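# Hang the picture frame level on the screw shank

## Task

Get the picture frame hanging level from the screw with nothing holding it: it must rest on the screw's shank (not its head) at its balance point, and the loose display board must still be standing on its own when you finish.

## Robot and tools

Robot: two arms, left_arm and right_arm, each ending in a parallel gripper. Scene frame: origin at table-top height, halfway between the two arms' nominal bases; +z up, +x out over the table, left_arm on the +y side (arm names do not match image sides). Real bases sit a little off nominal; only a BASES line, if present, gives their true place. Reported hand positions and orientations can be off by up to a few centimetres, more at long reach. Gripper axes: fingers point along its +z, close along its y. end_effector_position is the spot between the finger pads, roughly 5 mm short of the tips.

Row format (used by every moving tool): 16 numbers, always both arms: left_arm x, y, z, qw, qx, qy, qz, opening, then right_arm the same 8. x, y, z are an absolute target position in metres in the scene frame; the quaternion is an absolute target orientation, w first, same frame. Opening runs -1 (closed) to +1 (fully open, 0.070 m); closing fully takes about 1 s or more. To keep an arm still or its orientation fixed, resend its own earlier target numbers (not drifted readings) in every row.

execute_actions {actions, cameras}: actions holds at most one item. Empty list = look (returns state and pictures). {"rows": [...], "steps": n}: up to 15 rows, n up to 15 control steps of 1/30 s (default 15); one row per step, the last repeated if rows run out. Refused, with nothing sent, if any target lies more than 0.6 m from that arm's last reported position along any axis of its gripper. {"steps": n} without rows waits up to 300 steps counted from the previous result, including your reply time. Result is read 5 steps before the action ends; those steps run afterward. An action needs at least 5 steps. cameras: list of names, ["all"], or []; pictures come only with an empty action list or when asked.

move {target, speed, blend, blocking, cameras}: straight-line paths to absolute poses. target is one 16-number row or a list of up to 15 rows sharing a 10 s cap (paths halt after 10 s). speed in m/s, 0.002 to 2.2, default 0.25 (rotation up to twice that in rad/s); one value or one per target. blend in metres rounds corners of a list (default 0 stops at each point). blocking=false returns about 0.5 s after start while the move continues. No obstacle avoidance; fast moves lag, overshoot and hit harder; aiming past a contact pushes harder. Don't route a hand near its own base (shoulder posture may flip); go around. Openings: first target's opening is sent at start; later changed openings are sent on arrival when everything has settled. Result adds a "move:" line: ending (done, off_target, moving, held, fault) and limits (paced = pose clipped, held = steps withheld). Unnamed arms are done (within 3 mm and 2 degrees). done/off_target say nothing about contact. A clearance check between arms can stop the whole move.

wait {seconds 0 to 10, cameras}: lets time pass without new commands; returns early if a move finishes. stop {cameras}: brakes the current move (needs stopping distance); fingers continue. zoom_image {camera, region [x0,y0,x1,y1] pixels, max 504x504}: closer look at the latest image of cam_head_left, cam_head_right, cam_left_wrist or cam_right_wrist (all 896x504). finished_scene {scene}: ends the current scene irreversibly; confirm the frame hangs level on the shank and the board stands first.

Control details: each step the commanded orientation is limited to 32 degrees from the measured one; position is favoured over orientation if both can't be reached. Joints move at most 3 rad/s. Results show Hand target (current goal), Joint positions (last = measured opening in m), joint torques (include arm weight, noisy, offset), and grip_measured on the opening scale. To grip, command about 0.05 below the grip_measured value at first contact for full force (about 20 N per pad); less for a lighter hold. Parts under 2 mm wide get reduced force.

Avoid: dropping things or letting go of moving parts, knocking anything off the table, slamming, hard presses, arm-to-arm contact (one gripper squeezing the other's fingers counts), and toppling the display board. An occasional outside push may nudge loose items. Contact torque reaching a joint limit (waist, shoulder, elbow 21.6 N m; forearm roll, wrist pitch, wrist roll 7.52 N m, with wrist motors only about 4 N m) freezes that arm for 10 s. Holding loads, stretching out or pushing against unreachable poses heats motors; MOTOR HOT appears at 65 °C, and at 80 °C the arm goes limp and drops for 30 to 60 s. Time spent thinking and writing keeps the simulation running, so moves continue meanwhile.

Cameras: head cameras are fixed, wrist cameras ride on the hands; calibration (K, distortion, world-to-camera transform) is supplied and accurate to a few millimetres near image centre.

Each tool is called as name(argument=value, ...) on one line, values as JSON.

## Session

execute_actions(actions=[], cameras=["all"])

zoom_image(camera="cam_head_left", region=[350, 0, 610, 190])

zoom_image(camera="cam_head_right", region=[330, 0, 590, 190])

Scene clock: 0.00 s of 4500.00 s.
left_arm: end_effector_position=(+0.4202, +0.3387, +0.3327) grip_measured=+0.98 end_effector_quat_wxyz=(+0.569, -0.093, +0.773, -0.263) | right_arm: end_effector_position=(+0.0592, +0.1070, +0.2848) grip_measured=+0.98 end_effector_quat_wxyz=(-0.315, +0.854, -0.247, -0.332)
Joint positions: left_arm=[0.682 1.54 -1.063 -1.578 0.957 1.346 0.069] | right_arm=[1.098 1.584 -1.251 0.984 0.989 -1.935 0.069]
Joint torques (N m): no reading
Motor temperatures (°C): left_arm=[30 31 32 32 35 29] | right_arm=[29 30 33 34 38 31]
Hand target: left_arm +0.4202, +0.3387, +0.3327; +0.569, -0.093, +0.773, -0.263 | right_arm +0.0592, +0.1070, +0.2848; -0.315, +0.854, -0.247, -0.332
camera_calibration:
cam_left_wrist: T_world_to_cam=[[-0.138711, -0.855812, 0.498343, 0.185923], [-0.79869, -0.200849, -0.567233, 0.592911], [0.585536, -0.476703, -0.655668, 0.255234], [0, 0, 0, 1]] pos_world=[0.349893, 0.399872, 0.411014]
cam_right_wrist: T_world_to_cam=[[0.659904, 0.664249, 0.35114, -0.209496], [0.748492, -0.621906, -0.230199, 0.0814699], [0.0654668, 0.414735, -0.907584, 0.328533], [0, 0, 0, 1]] pos_world=[0.0557595, 0.0535699, 0.390488]

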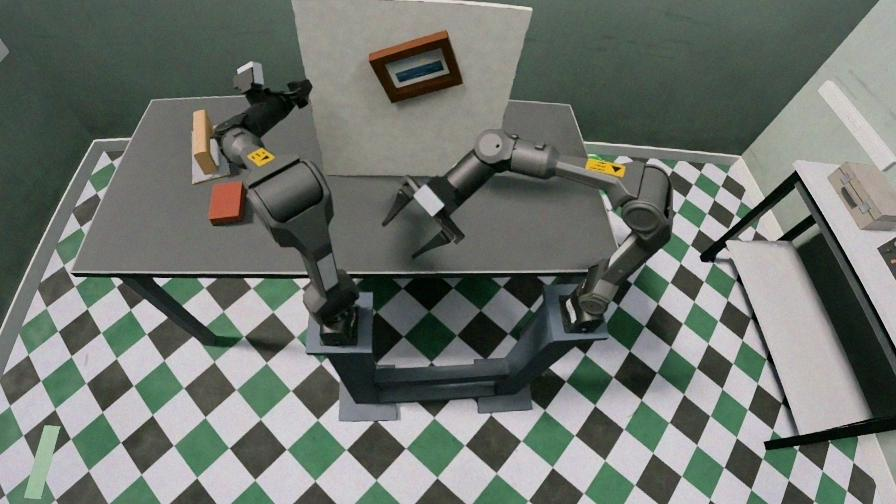

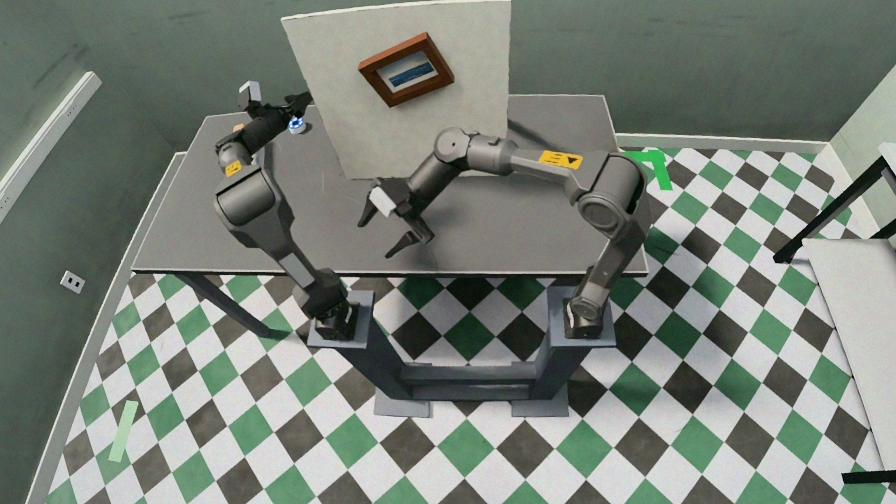

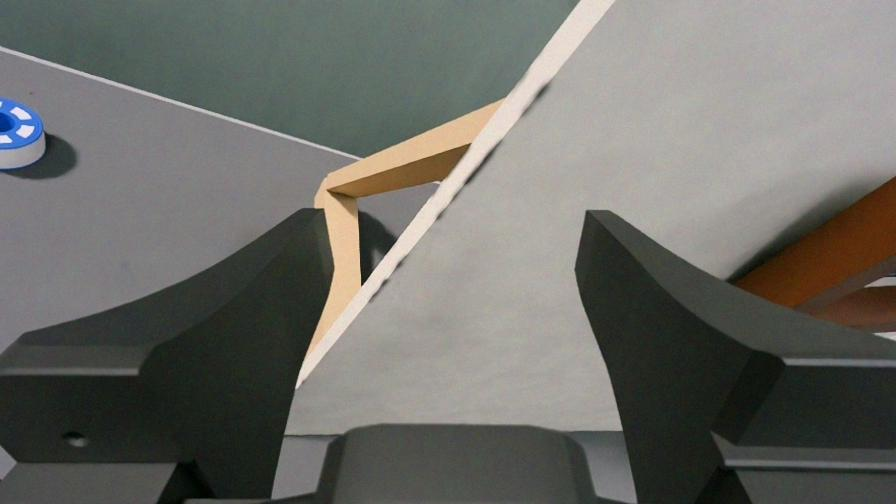

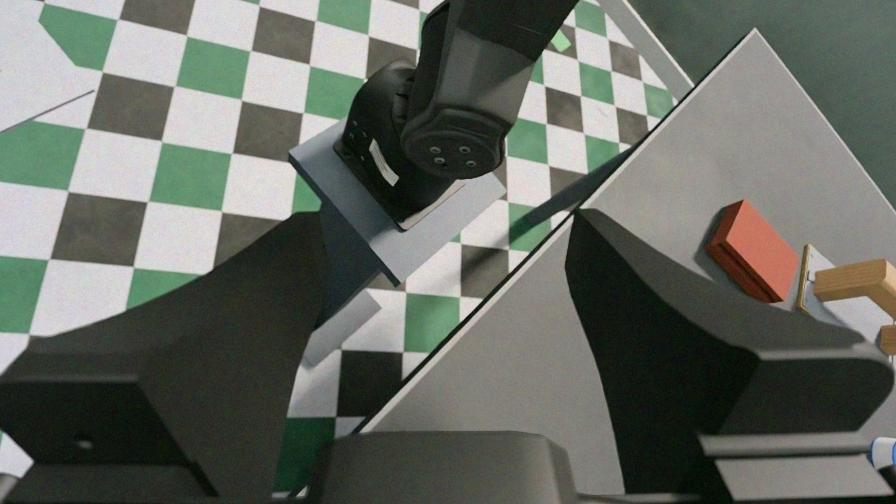

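Scaled by 1.938 from the camera's 896x504 image, which has a finer 1280x720 frame.

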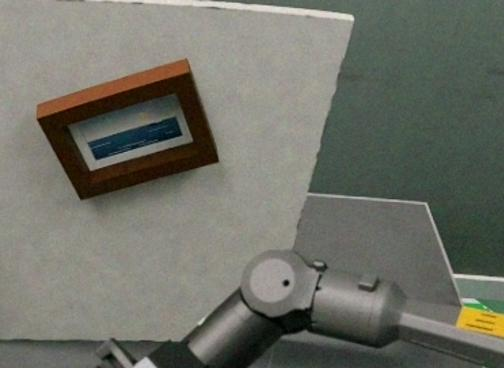

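Scaled by 1.938 from the camera's 896x504 image, which has a finer 1280x720 frame.

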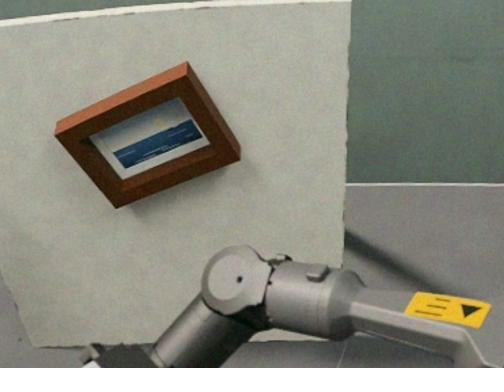

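move(target=[[0.32,0.34,0.38,0.569,-0.093,0.773,-0.263,1,0.12,-0.08,0.33,-0.315,0.854,-0.247,-0.332,1],[0.28,0.24,0.42,0.65,-0.28,0.65,-0.28,1,0.28,-0.30,0.25,0.5,0,0.866,0,1]], speed=0.3)

Scene clock: 7.50 s of 4500.00 s.
left_arm: end_effector_position=(+0.2801, +0.2403, +0.4198) grip_measured=+0.98 end_effector_quat_wxyz=(+0.649, -0.279, +0.650, -0.280) | right_arm: end_effector_position=(+0.2801, -0.3003, +0.2502) grip_measured=+0.98 end_effector_quat_wxyz=(+0.501, -0.003, +0.866, +0.004)
Joint positions: left_arm=[0.081 0.688 -0.669 -0.85 0.103 0.034 0.069] | right_arm=[0.046 0.783 -0.46 -0.032 0.287 0.041 0.069]
Joint torques (N m): left_arm=[-0.72 -0.95 -3.88 -0.12 -1.09 -0.04] | right_arm=[0.48 0.8 -4.95 -0.02 -0.57 0.02]
Motor temperatures (°C): left_arm=[30 31 32 32 35 29] | right_arm=[29 30 33 34 38 31]
Hand target: left_arm +0.2800, +0.2401, +0.4200; +0.649, -0.279, +0.649, -0.280 | right_arm +0.2800, -0.3002, +0.2501; +0.500, -0.002, +0.866, +0.003
Off the commanded pose: left_arm 0.000 m, 0 deg | right_arm 0.000 m, 1 deg.
Kept back: nothing.
move: done
camera_calibration:
cam_left_wrist: T_world_to_cam=[[0.0221686, -0.695294, 0.718384, -0.13715], [-0.560814, -0.603507, -0.566804, 0.540545], [0.827645, -0.390314, -0.403309, 0.153031], [0, 0, 0, 1]] pos_world=[0.17953, 0.290594, 0.466628]
cam_right_wrist: T_world_to_cam=[[-0.0188728, -0.999275, -0.0330571, -0.28587], [-0.923915, 0.0300671, -0.381413, 0.356982], [0.382131, 0.0233436, -0.923813, 0.249533], [0, 0, 0, 1]] pos_world=[0.229071, -0.302221, 0.35723]

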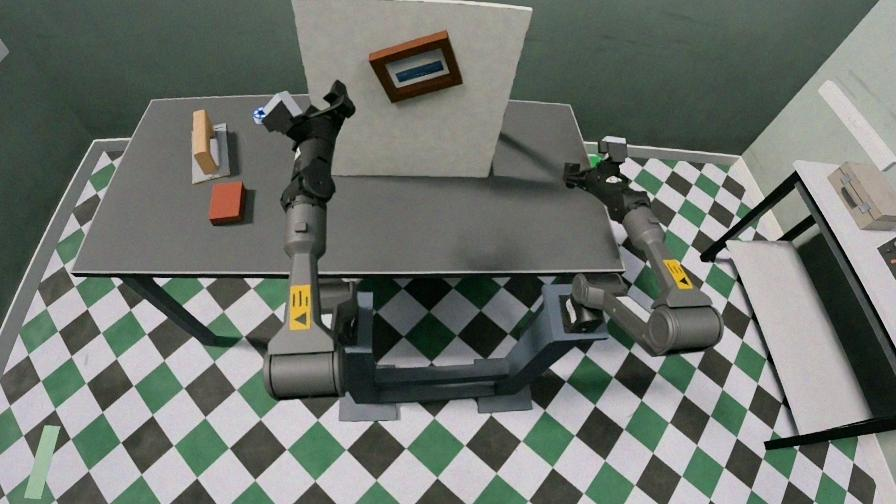

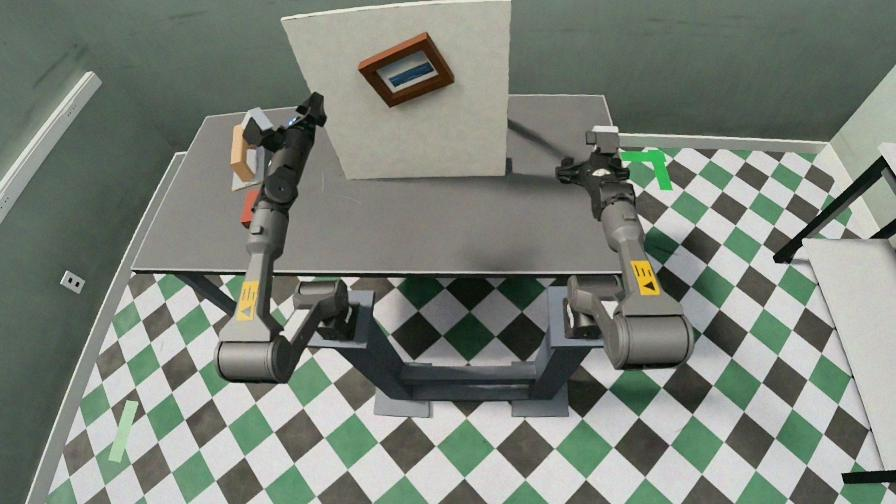

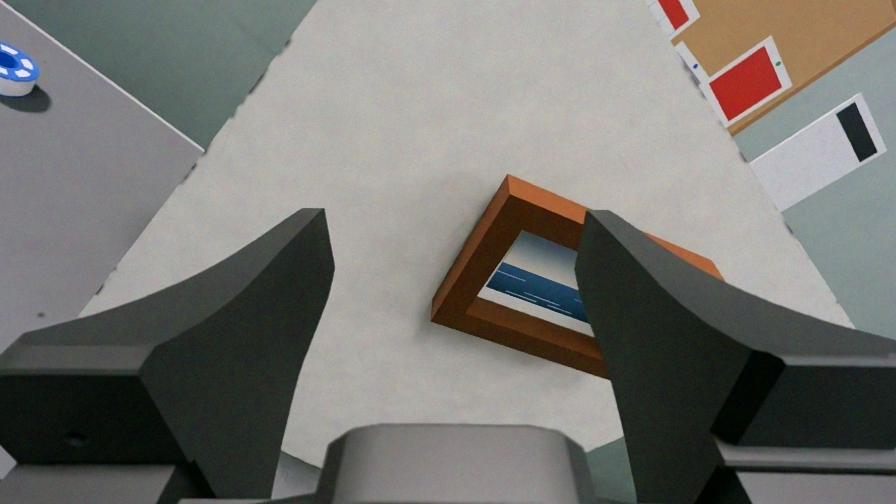

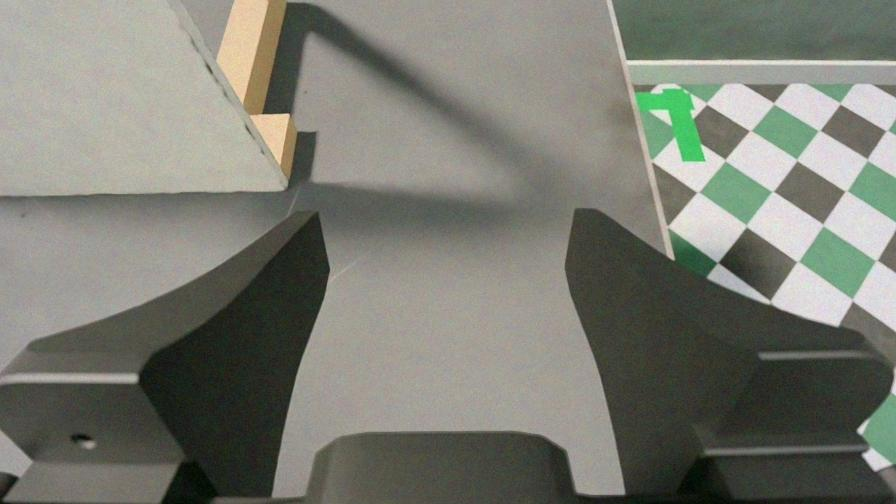

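move(target=[0.315,0.07,0.44,0.5,-0.5,0.5,-0.5,1,0.28,-0.3002,0.2501,0.5,-0.002,0.866,0.003,1], speed=0.3)

Scene clock: 9.43 s of 4500.00 s.
left_arm: end_effector_position=(+0.3153, +0.0693, +0.4397) grip_measured=+0.98 end_effector_quat_wxyz=(+0.500, -0.500, +0.500, -0.500) | right_arm: end_effector_position=(+0.2799, -0.3002, +0.2500) grip_measured=+0.98 end_effector_quat_wxyz=(+0.500, -0.002, +0.866, +0.003)
Joint positions: left_arm=[-1.071 1.216 -1.002 -1.503 -1.081 -0.144 0.069] | right_arm=[0.055 0.783 -0.46 -0.07 0.288 0.082 0.069]
Joint torques (N m): left_arm=[0.74 -4.7 -2.63 0.67 -0.13 0.09] | right_arm=[0.73 0.37 -4.89 -0.22 -0.6 0.25]
Motor temperatures (°C): left_arm=[30 31 32 32 35 29] | right_arm=[29 30 33 34 38 31]
Hand target: left_arm +0.3150, +0.0700, +0.4400; +0.500, -0.500, +0.500, -0.500 | right_arm +0.2800, -0.3002, +0.2501; +0.500, -0.002, +0.866, +0.003
Off the commanded pose: left_arm 0.001 m, 0 deg | right_arm 0.000 m, 0 deg.
Kept back: nothing.
move: done
camera_calibration:
cam_left_wrist: T_world_to_cam=[[0.0235735, -0.0114321, 0.999657, -0.442723], [-0.560097, -0.828418, 0.00373421, 0.232986], [0.828091, -0.559993, -0.0259318, -0.089119], [0, 0, 0, 1]] pos_world=[0.21473, 0.138043, 0.43939]
cam_right_wrist: T_world_to_cam=[[-0.0213812, -0.99926, -0.0319736, -0.285291], [-0.924272, 0.0319484, -0.380396, 0.357083], [0.381136, 0.021419, -0.924271, 0.249189], [0, 0, 0, 1]] pos_world=[0.228967, -0.301825, 0.357029]

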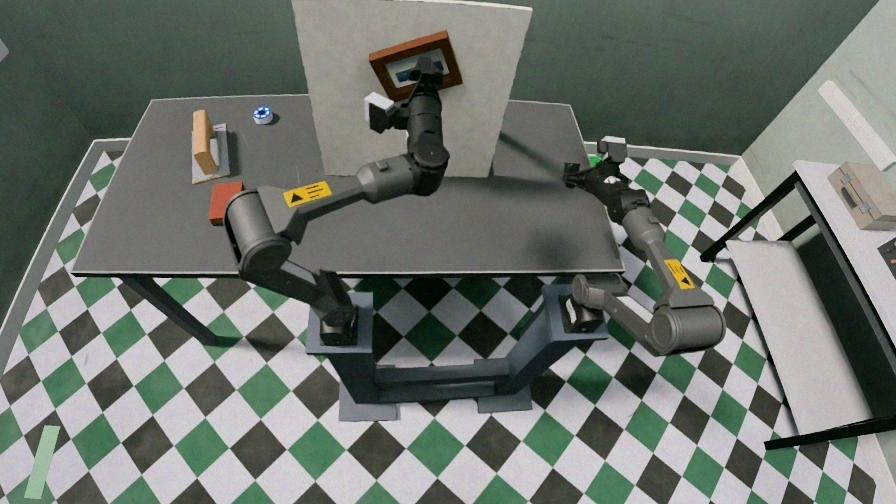

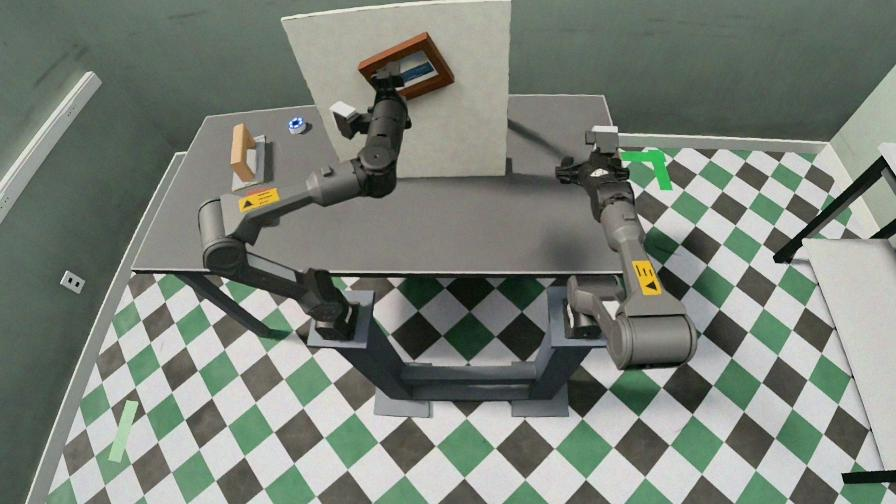

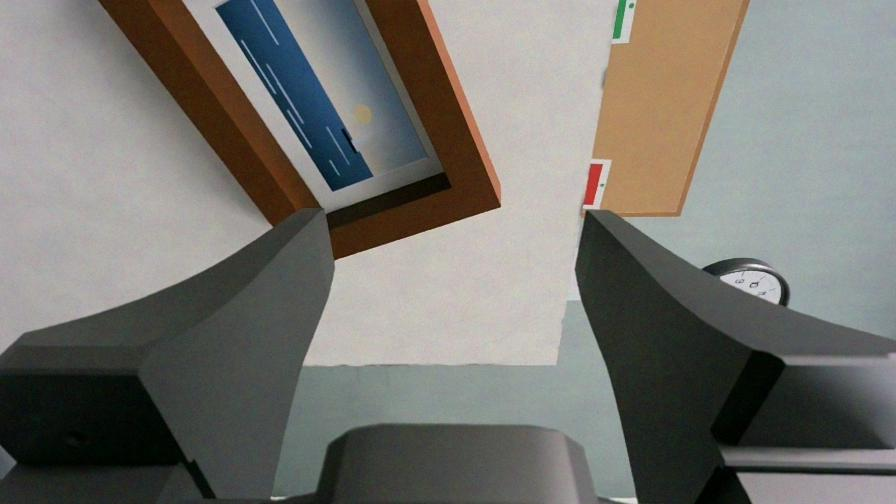

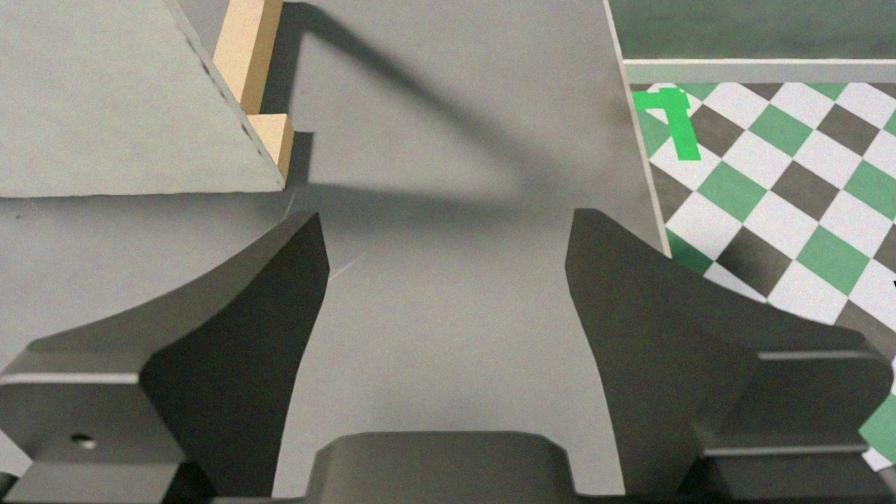

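zoom_image(camera="cam_left_wrist", region=[330, 0, 530, 270])

Scaled by 1.867 from the camera's 896x504 image, which has a finer 1280x720 frame.

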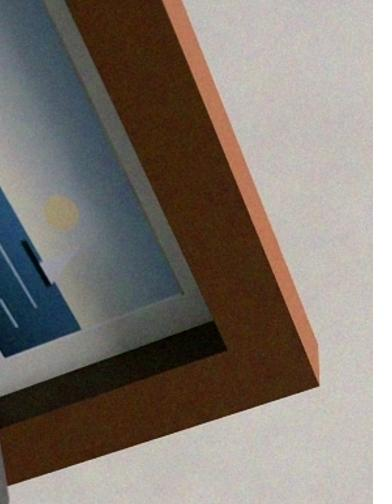

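move(target=[[0.28,0.17,0.38,0.5,-0.5,0.5,-0.5,1,0.26,-0.15,0.50,0.5373,0,0.8434,0,1],[0.28,0.17,0.38,0.5,-0.5,0.5,-0.5,1,0.36,0.01,0.54,0.526,-0.046,0.839,0.134,1]], speed=0.35)

zoom_image(camera="cam_right_wrist", region=[250, 120, 650, 340])

Scene clock: 13.37 s of 4500.00 s.
left_arm: end_effector_position=(+0.2800, +0.1703, +0.3797) grip_measured=+0.98 end_effector_quat_wxyz=(+0.500, -0.500, +0.500, -0.500) | right_arm: end_effector_position=(+0.3599, +0.0099, +0.5398) grip_measured=+0.98 end_effector_quat_wxyz=(+0.554, -0.056, +0.815, +0.159)
Joint positions: left_arm=[-0.875 0.819 -0.547 -1.421 -0.895 -0.237 0.069] | right_arm=[1.037 1.829 -2.448 -0.669 1.216 0.736 0.069]
Joint torques (N m): left_arm=[-0.66 -0.17 -3.68 0.75 -0.57 0.02] | right_arm=[0.25 -6.82 -2.97 -0.72 -0.47 0.24]
Motor temperatures (°C): left_arm=[30 31 32 32 35 29] | right_arm=[29 30 33 34 38 31]
Hand target: left_arm +0.2800, +0.1700, +0.3800; +0.500, -0.500, +0.500, -0.500 | right_arm +0.3600, +0.0098, +0.5396; +0.554, -0.056, +0.815, +0.159
Off the commanded pose: left_arm 0.000 m, 0 deg | right_arm 0.000 m, 5 deg.
joint sent to its limit (right arm) — joint 5 (wrist pitch), upper limit.
Kept back: nothing.
move: off_target (right_arm)
camera_calibration:
cam_left_wrist: T_world_to_cam=[[0.0239742, -0.0112006, 0.99965, -0.380883], [-0.559494, -0.828824, 0.00413154, 0.296865], [0.828488, -0.559397, -0.0261371, -0.00507596], [0, 0, 0, 1]] pos_world=[0.179431, 0.238943, 0.37939]
cam_right_wrist: T_world_to_cam=[[0.244167, -0.942151, -0.229637, 0.0460646], [-0.850198, -0.0940841, -0.517987, 0.5802], [0.466417, 0.321713, -0.823988, 0.392094], [0, 0, 0, 1]] pos_world=[0.299158, -0.0281544, 0.634195]

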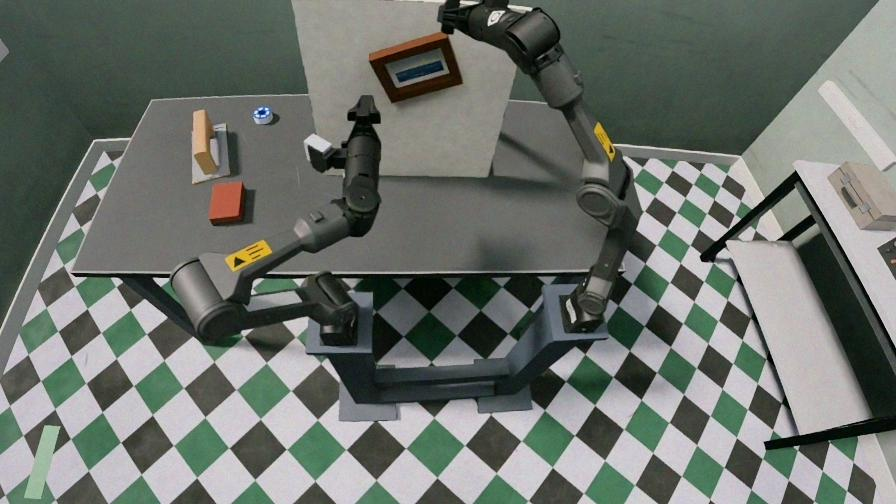

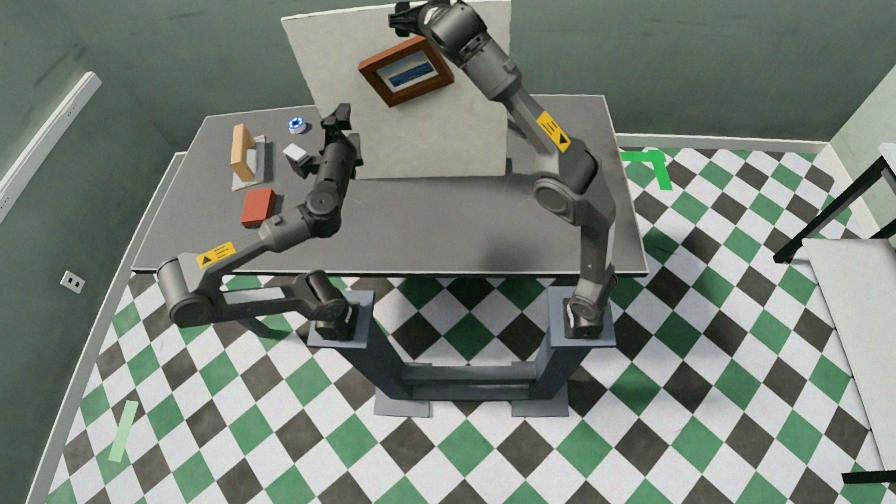

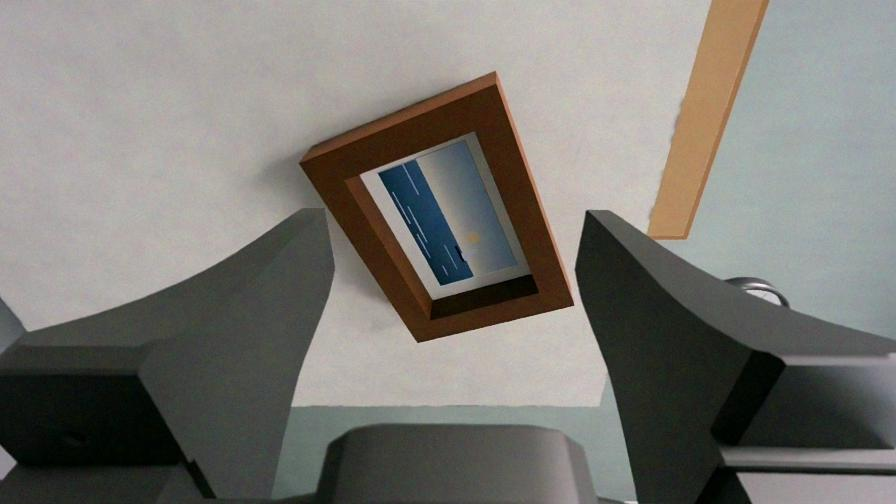

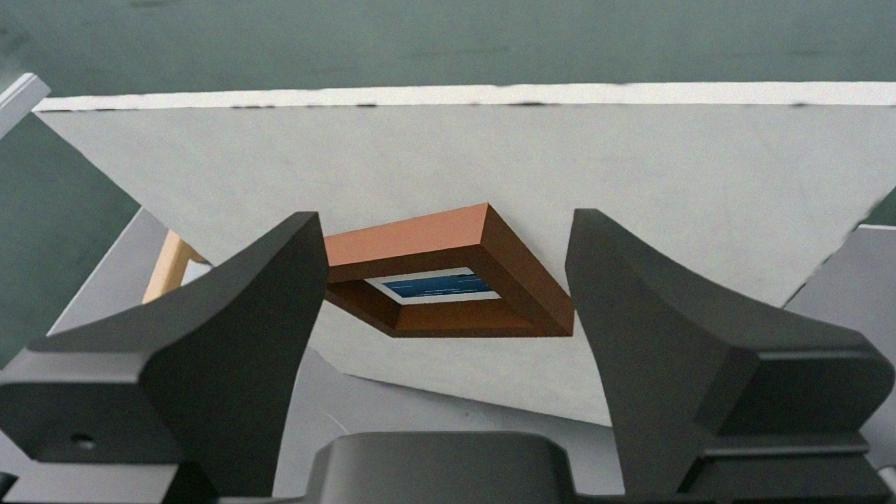

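Scaled by 1.260 from the camera's 896x504 image, which has a finer 1280x720 frame.

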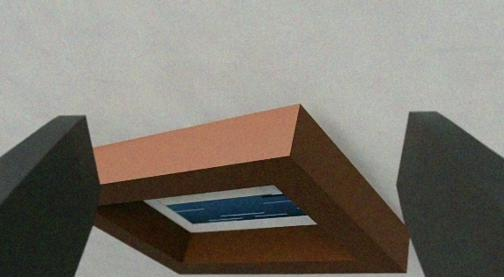

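zoom_image(camera="cam_right_wrist", region=[320, 190, 420, 250])

zoom_image(camera="cam_right_wrist", region=[400, 190, 500, 250])

zoom_image(camera="cam_left_wrist", region=[280, 50, 600, 360])

Scaled by 5.040 from the camera's 896x504 image, which has a finer 1280x720 frame.

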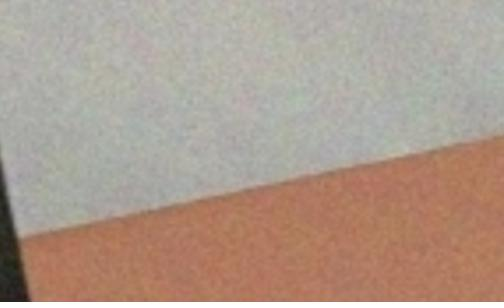

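Scaled by 5.040 from the camera's 896x504 image, which has a finer 1280x720 frame.

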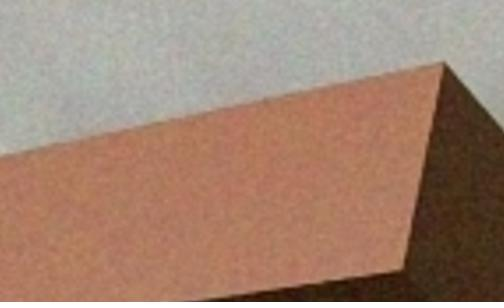

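Scaled by 1.575 from the camera's 896x504 image, which has a finer 1280x720 frame.

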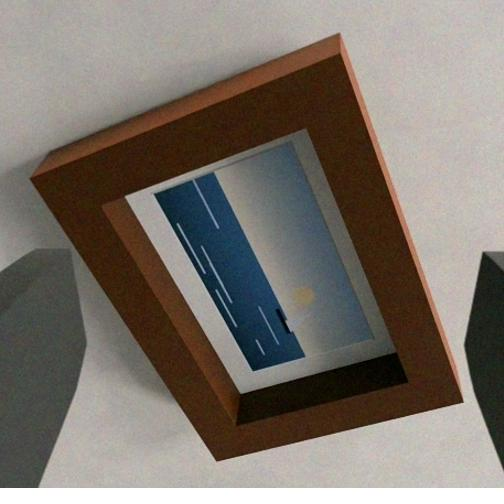

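move(target=[[0.30,0.13,0.40,0.46,-0.53,0.46,-0.53,1,0.27,-0.15,0.50,0.5373,0,0.8434,0,1],[0.388,0.0824,0.4274,0.39439,-0.58691,0.39439,-0.58691,1,0.26,-0.30,0.30,0.5,0,0.866,0,1]], speed=0.3)

Scene clock: 18.33 s of 4500.00 s.
left_arm: end_effector_position=(+0.3881, +0.0823, +0.4276) grip_measured=+0.98 end_effector_quat_wxyz=(-0.394, +0.587, -0.394, +0.587) | right_arm: end_effector_position=(+0.2600, -0.2999, +0.2999) grip_measured=+0.98 end_effector_quat_wxyz=(+0.500, +0.000, +0.866, +0.000)
Joint positions: left_arm=[-0.752 1.343 -1.058 -1.365 -0.778 -0.673 0.069] | right_arm=[0.103 0.688 -0.634 -0.13 0.562 0.15 0.069]
Joint torques (N m): left_arm=[-0.8 -5.57 -2.5 0.47 -0.63 0.09] | right_arm=[0.09 -0.55 -4.91 -0.35 -0.82 0.22]
Motor temperatures (°C): left_arm=[30 31 32 32 35 29] | right_arm=[29 30 33 34 38 31]
Hand target: left_arm +0.3880, +0.0824, +0.4274; -0.394, +0.587, -0.394, +0.587 | right_arm +0.2600, -0.3000, +0.3000; +0.500, +0.000, +0.866, +0.000
Off the commanded pose: left_arm 0.000 m, 0 deg | right_arm 0.000 m, 0 deg.
Kept back: nothing.
move: done
camera_calibration:
cam_left_wrist: T_world_to_cam=[[0.0231482, 0.368163, 0.929473, -0.433205], [-0.560393, -0.765148, 0.317031, 0.145493], [0.827903, -0.528209, 0.188604, -0.236826], [0, 0, 0, 1]] pos_world=[0.28763, 0.14572, 0.401193]
cam_right_wrist: T_world_to_cam=[[-0.0286992, -0.999188, -0.028285, -0.283087], [-0.924202, 0.0373046, -0.380079, 0.359106], [0.380825, 0.0152331, -0.924522, 0.301181], [0, 0, 0, 1]] pos_world=[0.209065, -0.300841, 0.40693]

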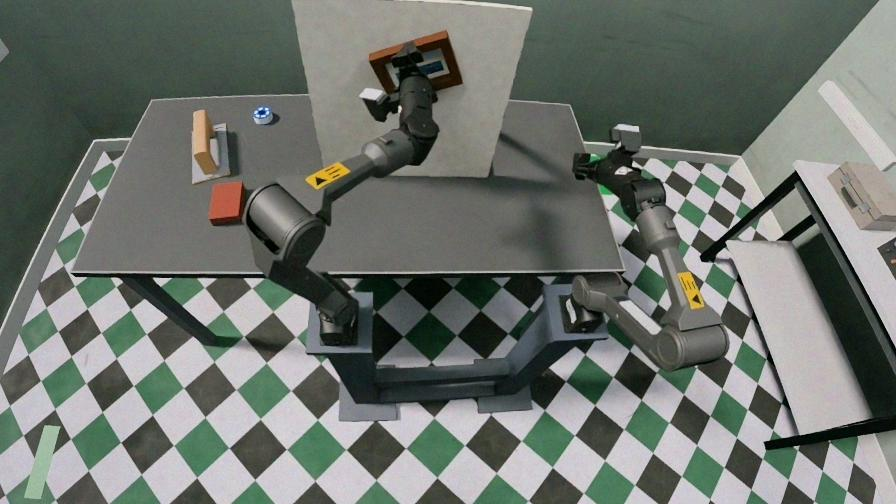

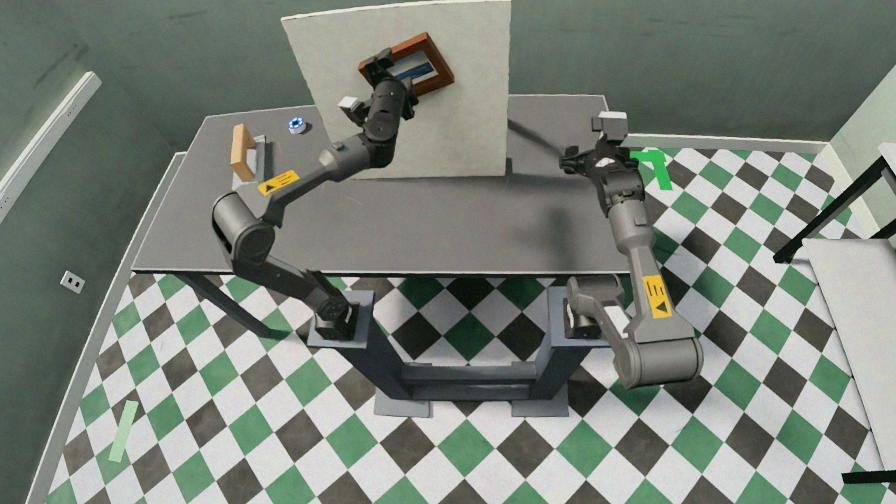

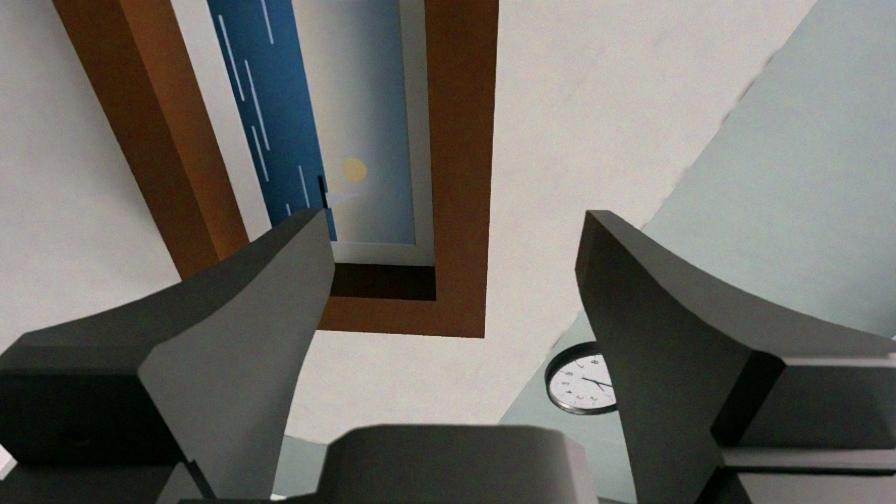

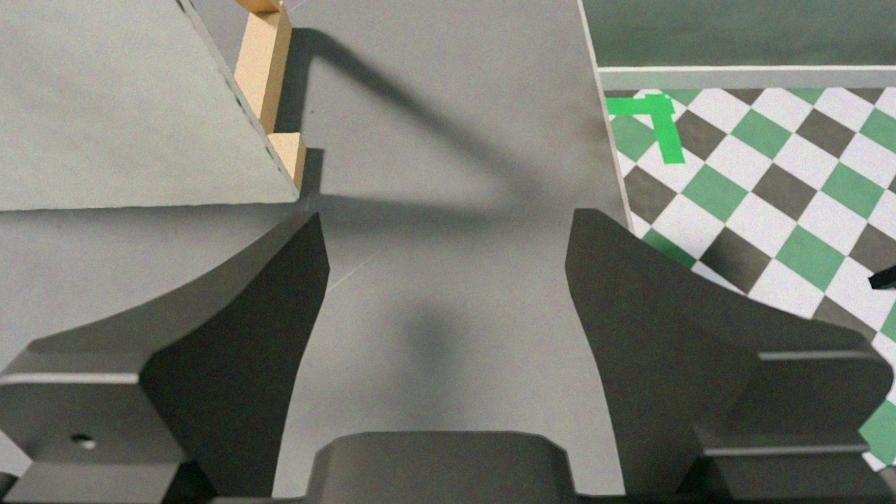

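zoom_image(camera="cam_left_wrist", region=[400, 150, 540, 350])

Scaled by 2.520 from the camera's 896x504 image, which has a finer 1280x720 frame.

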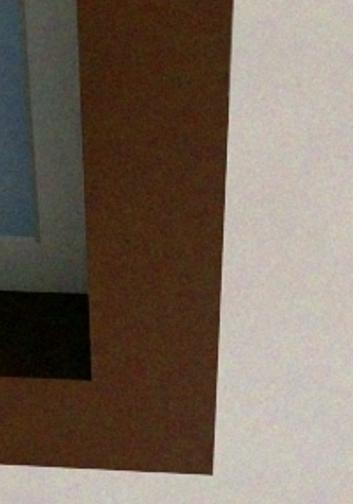

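move(target=[[0.388,0.0836,0.4306,0.39439,-0.58691,0.39439,-0.58691,1,0.26,-0.30,0.30,0.5,0,0.866,0,1],[0.440,0.0836,0.4306,0.39439,-0.58691,0.39439,-0.58691,1,0.26,-0.30,0.30,0.5,0,0.866,0,1]], speed=0.08, cameras=["cam_left_wrist"])

Scene clock: 20.20 s of 4500.00 s.
left_arm: end_effector_position=(+0.4406, +0.0836, +0.4303) grip_measured=+0.98 end_effector_quat_wxyz=(-0.394, +0.587, -0.395, +0.587) | right_arm: end_effector_position=(+0.2599, -0.2999, +0.2998) grip_measured=+0.98 end_effector_quat_wxyz=(+0.500, +0.000, +0.866, +0.000)
Joint positions: left_arm=[-0.612 1.483 -1.205 -1.311 -0.642 -0.707 0.069] | right_arm=[0.099 0.688 -0.634 -0.122 0.562 0.141 0.069]
Joint torques (N m): left_arm=[-0.85 -6.38 -2.64 0.52 -0.71 -0.05] | right_arm=[-0.47 -0.54 -4.93 -0.06 -0.84 -0.12]
Motor temperatures (°C): left_arm=[30 31 32 32 35 29] | right_arm=[29 30 33 34 38 31]
Hand target: left_arm +0.4400, +0.0836, +0.4306; -0.394, +0.587, -0.394, +0.587 | right_arm +0.2600, -0.3000, +0.3000; +0.500, +0.000, +0.866, +0.000
Off the commanded pose: left_arm 0.001 m, 0 deg | right_arm 0.000 m, 0 deg.
Kept back: nothing.
move: done
camera_calibration:
cam_left_wrist: T_world_to_cam=[[0.0237955, 0.366767, 0.930008, -0.437822], [-0.559825, -0.765845, 0.31635, 0.175118], [0.828269, -0.52817, 0.187102, -0.279592], [0, 0, 0, 1]] pos_world=[0.34003, 0.14702, 0.404092]
Images, in order (width x height): cam_left_wrist 896x504.

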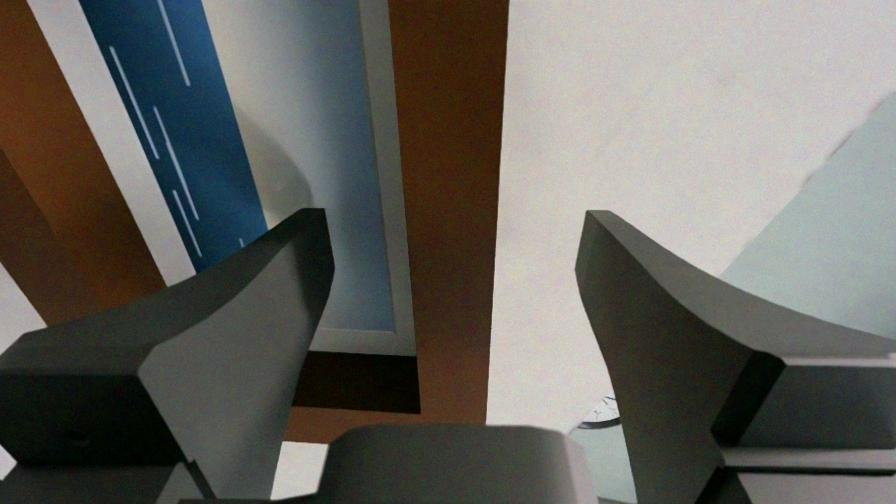

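move(target=[[0.440,0.0836,0.4306,0.39439,-0.58691,0.39439,-0.58691,-0.3,0.26,-0.30,0.30,0.5,0,0.866,0,1],[0.440,0.0836,0.4306,0.39439,-0.58691,0.39439,-0.58691,-0.38,0.26,-0.30,0.30,0.5,0,0.866,0,1],[0.440,0.0836,0.4306,0.39439,-0.58691,0.39439,-0.58691,-0.5,0.26,-0.30,0.30,0.5,0,0.866,0,1]], speed=0.05, cameras=["cam_left_wrist"])

Scene clock: 23.37 s of 4500.00 s.
left_arm: end_effector_position=(+0.4400, +0.0837, +0.4309) grip_measured=-0.44 end_effector_quat_wxyz=(-0.395, +0.587, -0.394, +0.587) | right_arm: end_effector_position=(+0.2599, -0.2999, +0.2998) grip_measured=+0.98 end_effector_quat_wxyz=(+0.500, +0.000, +0.866, +0.000)
Joint positions: left_arm=[-0.613 1.481 -1.205 -1.311 -0.643 -0.707 0.019] | right_arm=[0.099 0.688 -0.634 -0.122 0.562 0.141 0.069]
Joint torques (N m): left_arm=[-0.6 -5.79 -2.71 0.35 -0.3 -0.03] | right_arm=[-0.44 -0.53 -4.91 -0.07 -0.83 -0.1]
Motor temperatures (°C): left_arm=[30 31 32 32 35 29] | right_arm=[29 30 33 34 38 31]
Hand target: left_arm +0.4400, +0.0836, +0.4306; -0.394, +0.587, -0.394, +0.587 | right_arm +0.2600, -0.3000, +0.3000; +0.500, +0.000, +0.866, +0.000
Off the commanded pose: left_arm 0.000 m, 0 deg | right_arm 0.000 m, 0 deg.
Kept back: nothing.
move: done
camera_calibration:
cam_left_wrist: T_world_to_cam=[[0.022761, 0.367412, 0.92978, -0.437868], [-0.560195, -0.765614, 0.316254, 0.174862], [0.828048, -0.528056, 0.188396, -0.279582], [0, 0, 0, 1]] pos_world=[0.33943, 0.14712, 0.404492]
Images, in order (width x height): cam_left_wrist 896x504.

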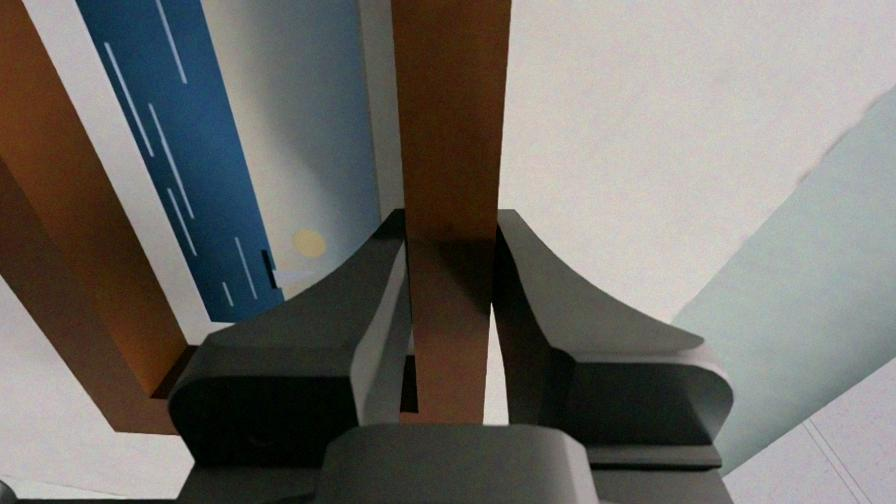

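move(target=[[0.440,0.0836,0.4400,0.39439,-0.58691,0.39439,-0.58691,-0.5,0.26,-0.30,0.30,0.5,0,0.866,0,1],[0.440,0.063,0.4400,0.5,-0.5,0.5,-0.5,-0.5,0.26,-0.30,0.30,0.5,0,0.866,0,1]], speed=[0.03,0.1])

zoom_image(camera="cam_head_right", region=[310, 0, 570, 190])

zoom_image(camera="cam_head_left", region=[310, 0, 570, 190])

Scene clock: 27.27 s of 4500.00 s.
left_arm: end_effector_position=(+0.4400, +0.0632, +0.4402) grip_measured=-0.45 end_effector_quat_wxyz=(+0.501, -0.499, +0.500, -0.500) | right_arm: end_effector_position=(+0.2599, -0.2999, +0.2998) grip_measured=+0.98 end_effector_quat_wxyz=(+0.500, +0.000, +0.866, +0.000)
Joint positions: left_arm=[-0.673 1.522 -1.285 -1.388 -0.693 -0.233 0.019] | right_arm=[0.099 0.688 -0.634 -0.122 0.562 0.141 0.069]
Joint torques (N m): left_arm=[-0.48 -6.12 -4.27 0.79 -0.68 -0.08] | right_arm=[-0.46 -0.48 -4.9 -0.08 -0.82 -0.07]
Motor temperatures (°C): left_arm=[30 31 32 32 35 29] | right_arm=[29 30 33 34 38 31]
Hand target: left_arm +0.4400, +0.0630, +0.4400; +0.500, -0.500, +0.500, -0.500 | right_arm +0.2600, -0.3000, +0.3000; +0.500, +0.000, +0.866, +0.000
Off the commanded pose: left_arm 0.000 m, 0 deg | right_arm 0.000 m, 0 deg.
Kept back: nothing.
move: done
camera_calibration:
cam_left_wrist: T_world_to_cam=[[0.0228258, -0.0128563, 0.999657, -0.445691], [-0.560002, -0.828489, 0.0021319, 0.298375], [0.828177, -0.559858, -0.0261105, -0.195812], [0, 0, 0, 1]] pos_world=[0.339431, 0.131843, 0.439789]
cam_right_wrist: T_world_to_cam=[[-0.0277485, -0.999203, -0.0286999, -0.283219], [-0.924491, 0.0365725, -0.379445, 0.358745], [0.380193, 0.0160037, -0.924769, 0.301517], [0, 0, 0, 1]] pos_world=[0.209163, -0.300939, 0.406829]

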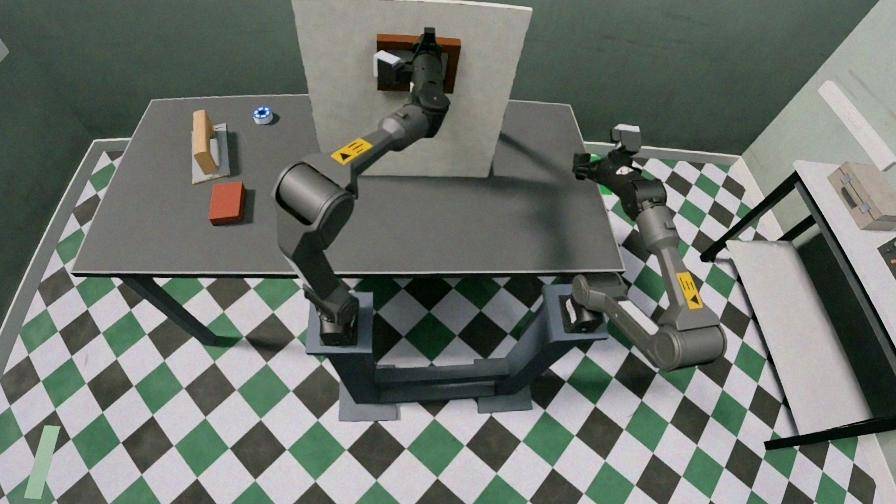

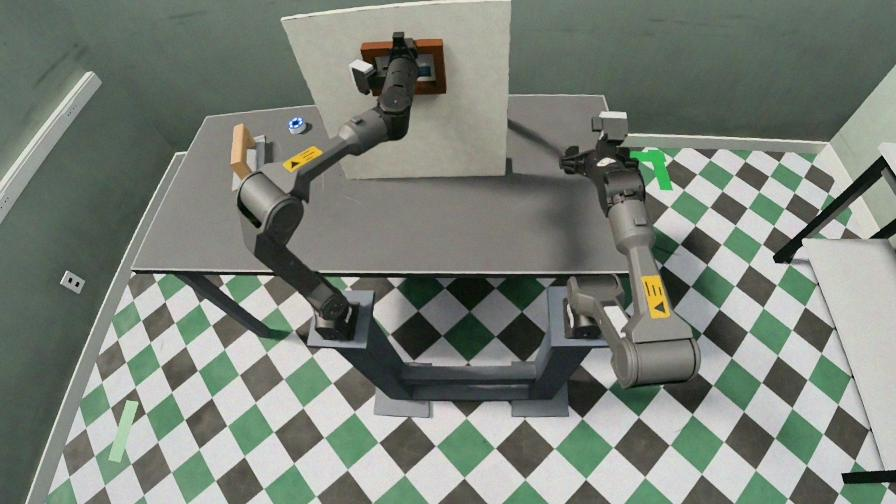

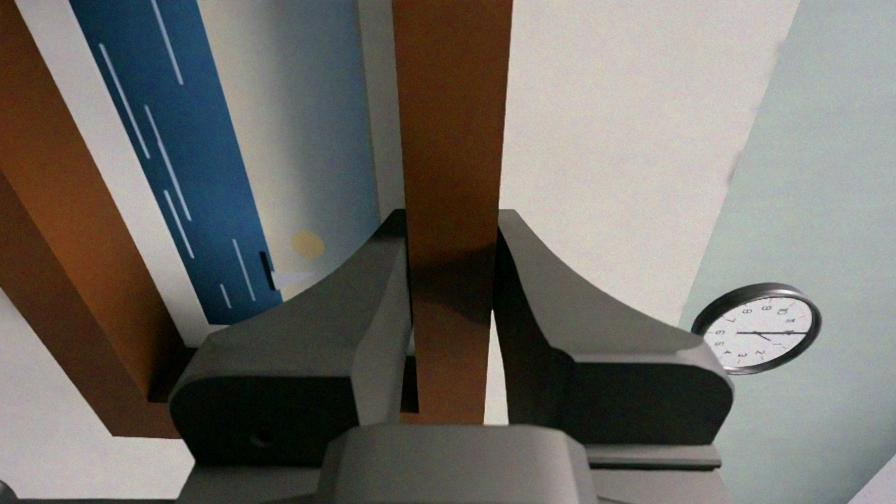

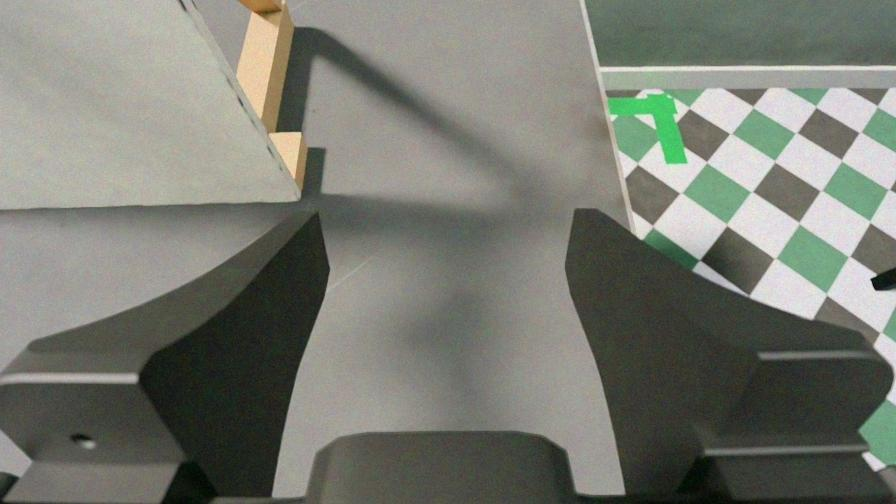

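Scaled by 1.938 from the camera's 896x504 image, which has a finer 1280x720 frame.

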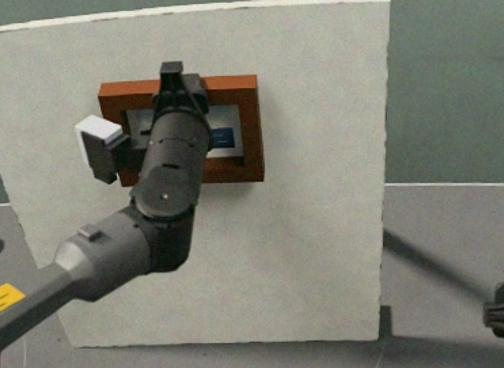

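Scaled by 1.938 from the camera's 896x504 image, which has a finer 1280x720 frame.

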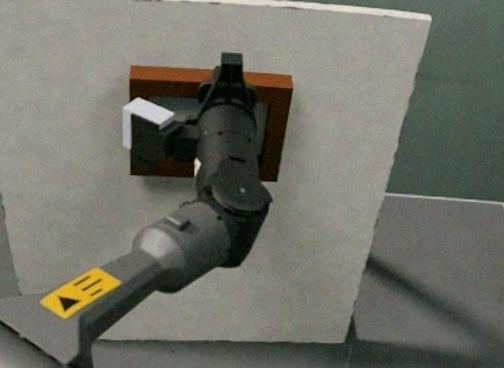

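move(target=[0.440,0.063,0.4335,0.5,-0.5,0.5,-0.5,-0.5,0.26,-0.30,0.30,0.5,0,0.866,0,1], speed=0.03, cameras=[])

move(target=[0.440,0.063,0.432,0.5,-0.5,0.5,-0.5,-0.5,0.26,-0.30,0.30,0.5,0,0.866,0,1], speed=0.02, cameras=[])

Scene clock: 28.23 s of 4500.00 s.
left_arm: end_effector_position=(+0.4400, +0.0631, +0.4336) grip_measured=-0.45 end_effector_quat_wxyz=(+0.500, -0.500, +0.500, -0.500) | right_arm: end_effector_position=(+0.2599, -0.2999, +0.2998) grip_measured=+0.98 end_effector_quat_wxyz=(+0.500, +0.000, +0.866, +0.000)
Joint positions: left_arm=[-0.673 1.523 -1.261 -1.358 -0.697 -0.275 0.019] | right_arm=[0.099 0.688 -0.634 -0.122 0.562 0.141 0.069]
Joint torques (N m): left_arm=[0.13 -6.16 -3.64 0.96 -0.79 0.07] | right_arm=[-0.43 -0.49 -4.91 -0.08 -0.83 -0.06]
Motor temperatures (°C): left_arm=[30 31 32 32 35 29] | right_arm=[29 30 33 34 38 31]
Hand target: left_arm +0.4400, +0.0630, +0.4335; +0.500, -0.500, +0.500, -0.500 | right_arm +0.2600, -0.3000, +0.3000; +0.500, +0.000, +0.866, +0.000
Off the commanded pose: left_arm 0.000 m, 0 deg | right_arm 0.000 m, 0 deg.
Kept back: nothing.
move: done
No camera images: "cameras" was empty.

Scene clock: 28.93 s of 4500.00 s.
left_arm: end_effector_position=(+0.4399, +0.0632, +0.4323) grip_measured=-0.45 end_effector_quat_wxyz=(+0.500, -0.500, +0.500, -0.500) | right_arm: end_effector_position=(+0.2599, -0.2999, +0.2998) grip_measured=+0.98 end_effector_quat_wxyz=(+0.500, +0.000, +0.866, +0.000)
Joint positions: left_arm=[-0.673 1.523 -1.256 -1.352 -0.698 -0.283 0.019] | right_arm=[0.099 0.688 -0.634 -0.122 0.562 0.141 0.069]
Joint torques (N m): left_arm=[0.47 -6 -3.44 1.07 -0.82 -0.05] | right_arm=[-0.45 -0.49 -4.91 -0.09 -0.82 -0.05]
Motor temperatures (°C): left_arm=[30 31 32 32 35 29] | right_arm=[29 30 33 34 38 31]
Hand target: left_arm +0.4400, +0.0630, +0.4320; +0.500, -0.500, +0.500, -0.500 | right_arm +0.2600, -0.3000, +0.3000; +0.500, +0.000, +0.866, +0.000
Off the commanded pose: left_arm 0.000 m, 0 deg | right_arm 0.000 m, 0 deg.
Kept back: nothing.
move: done
No camera images: "cameras" was empty.


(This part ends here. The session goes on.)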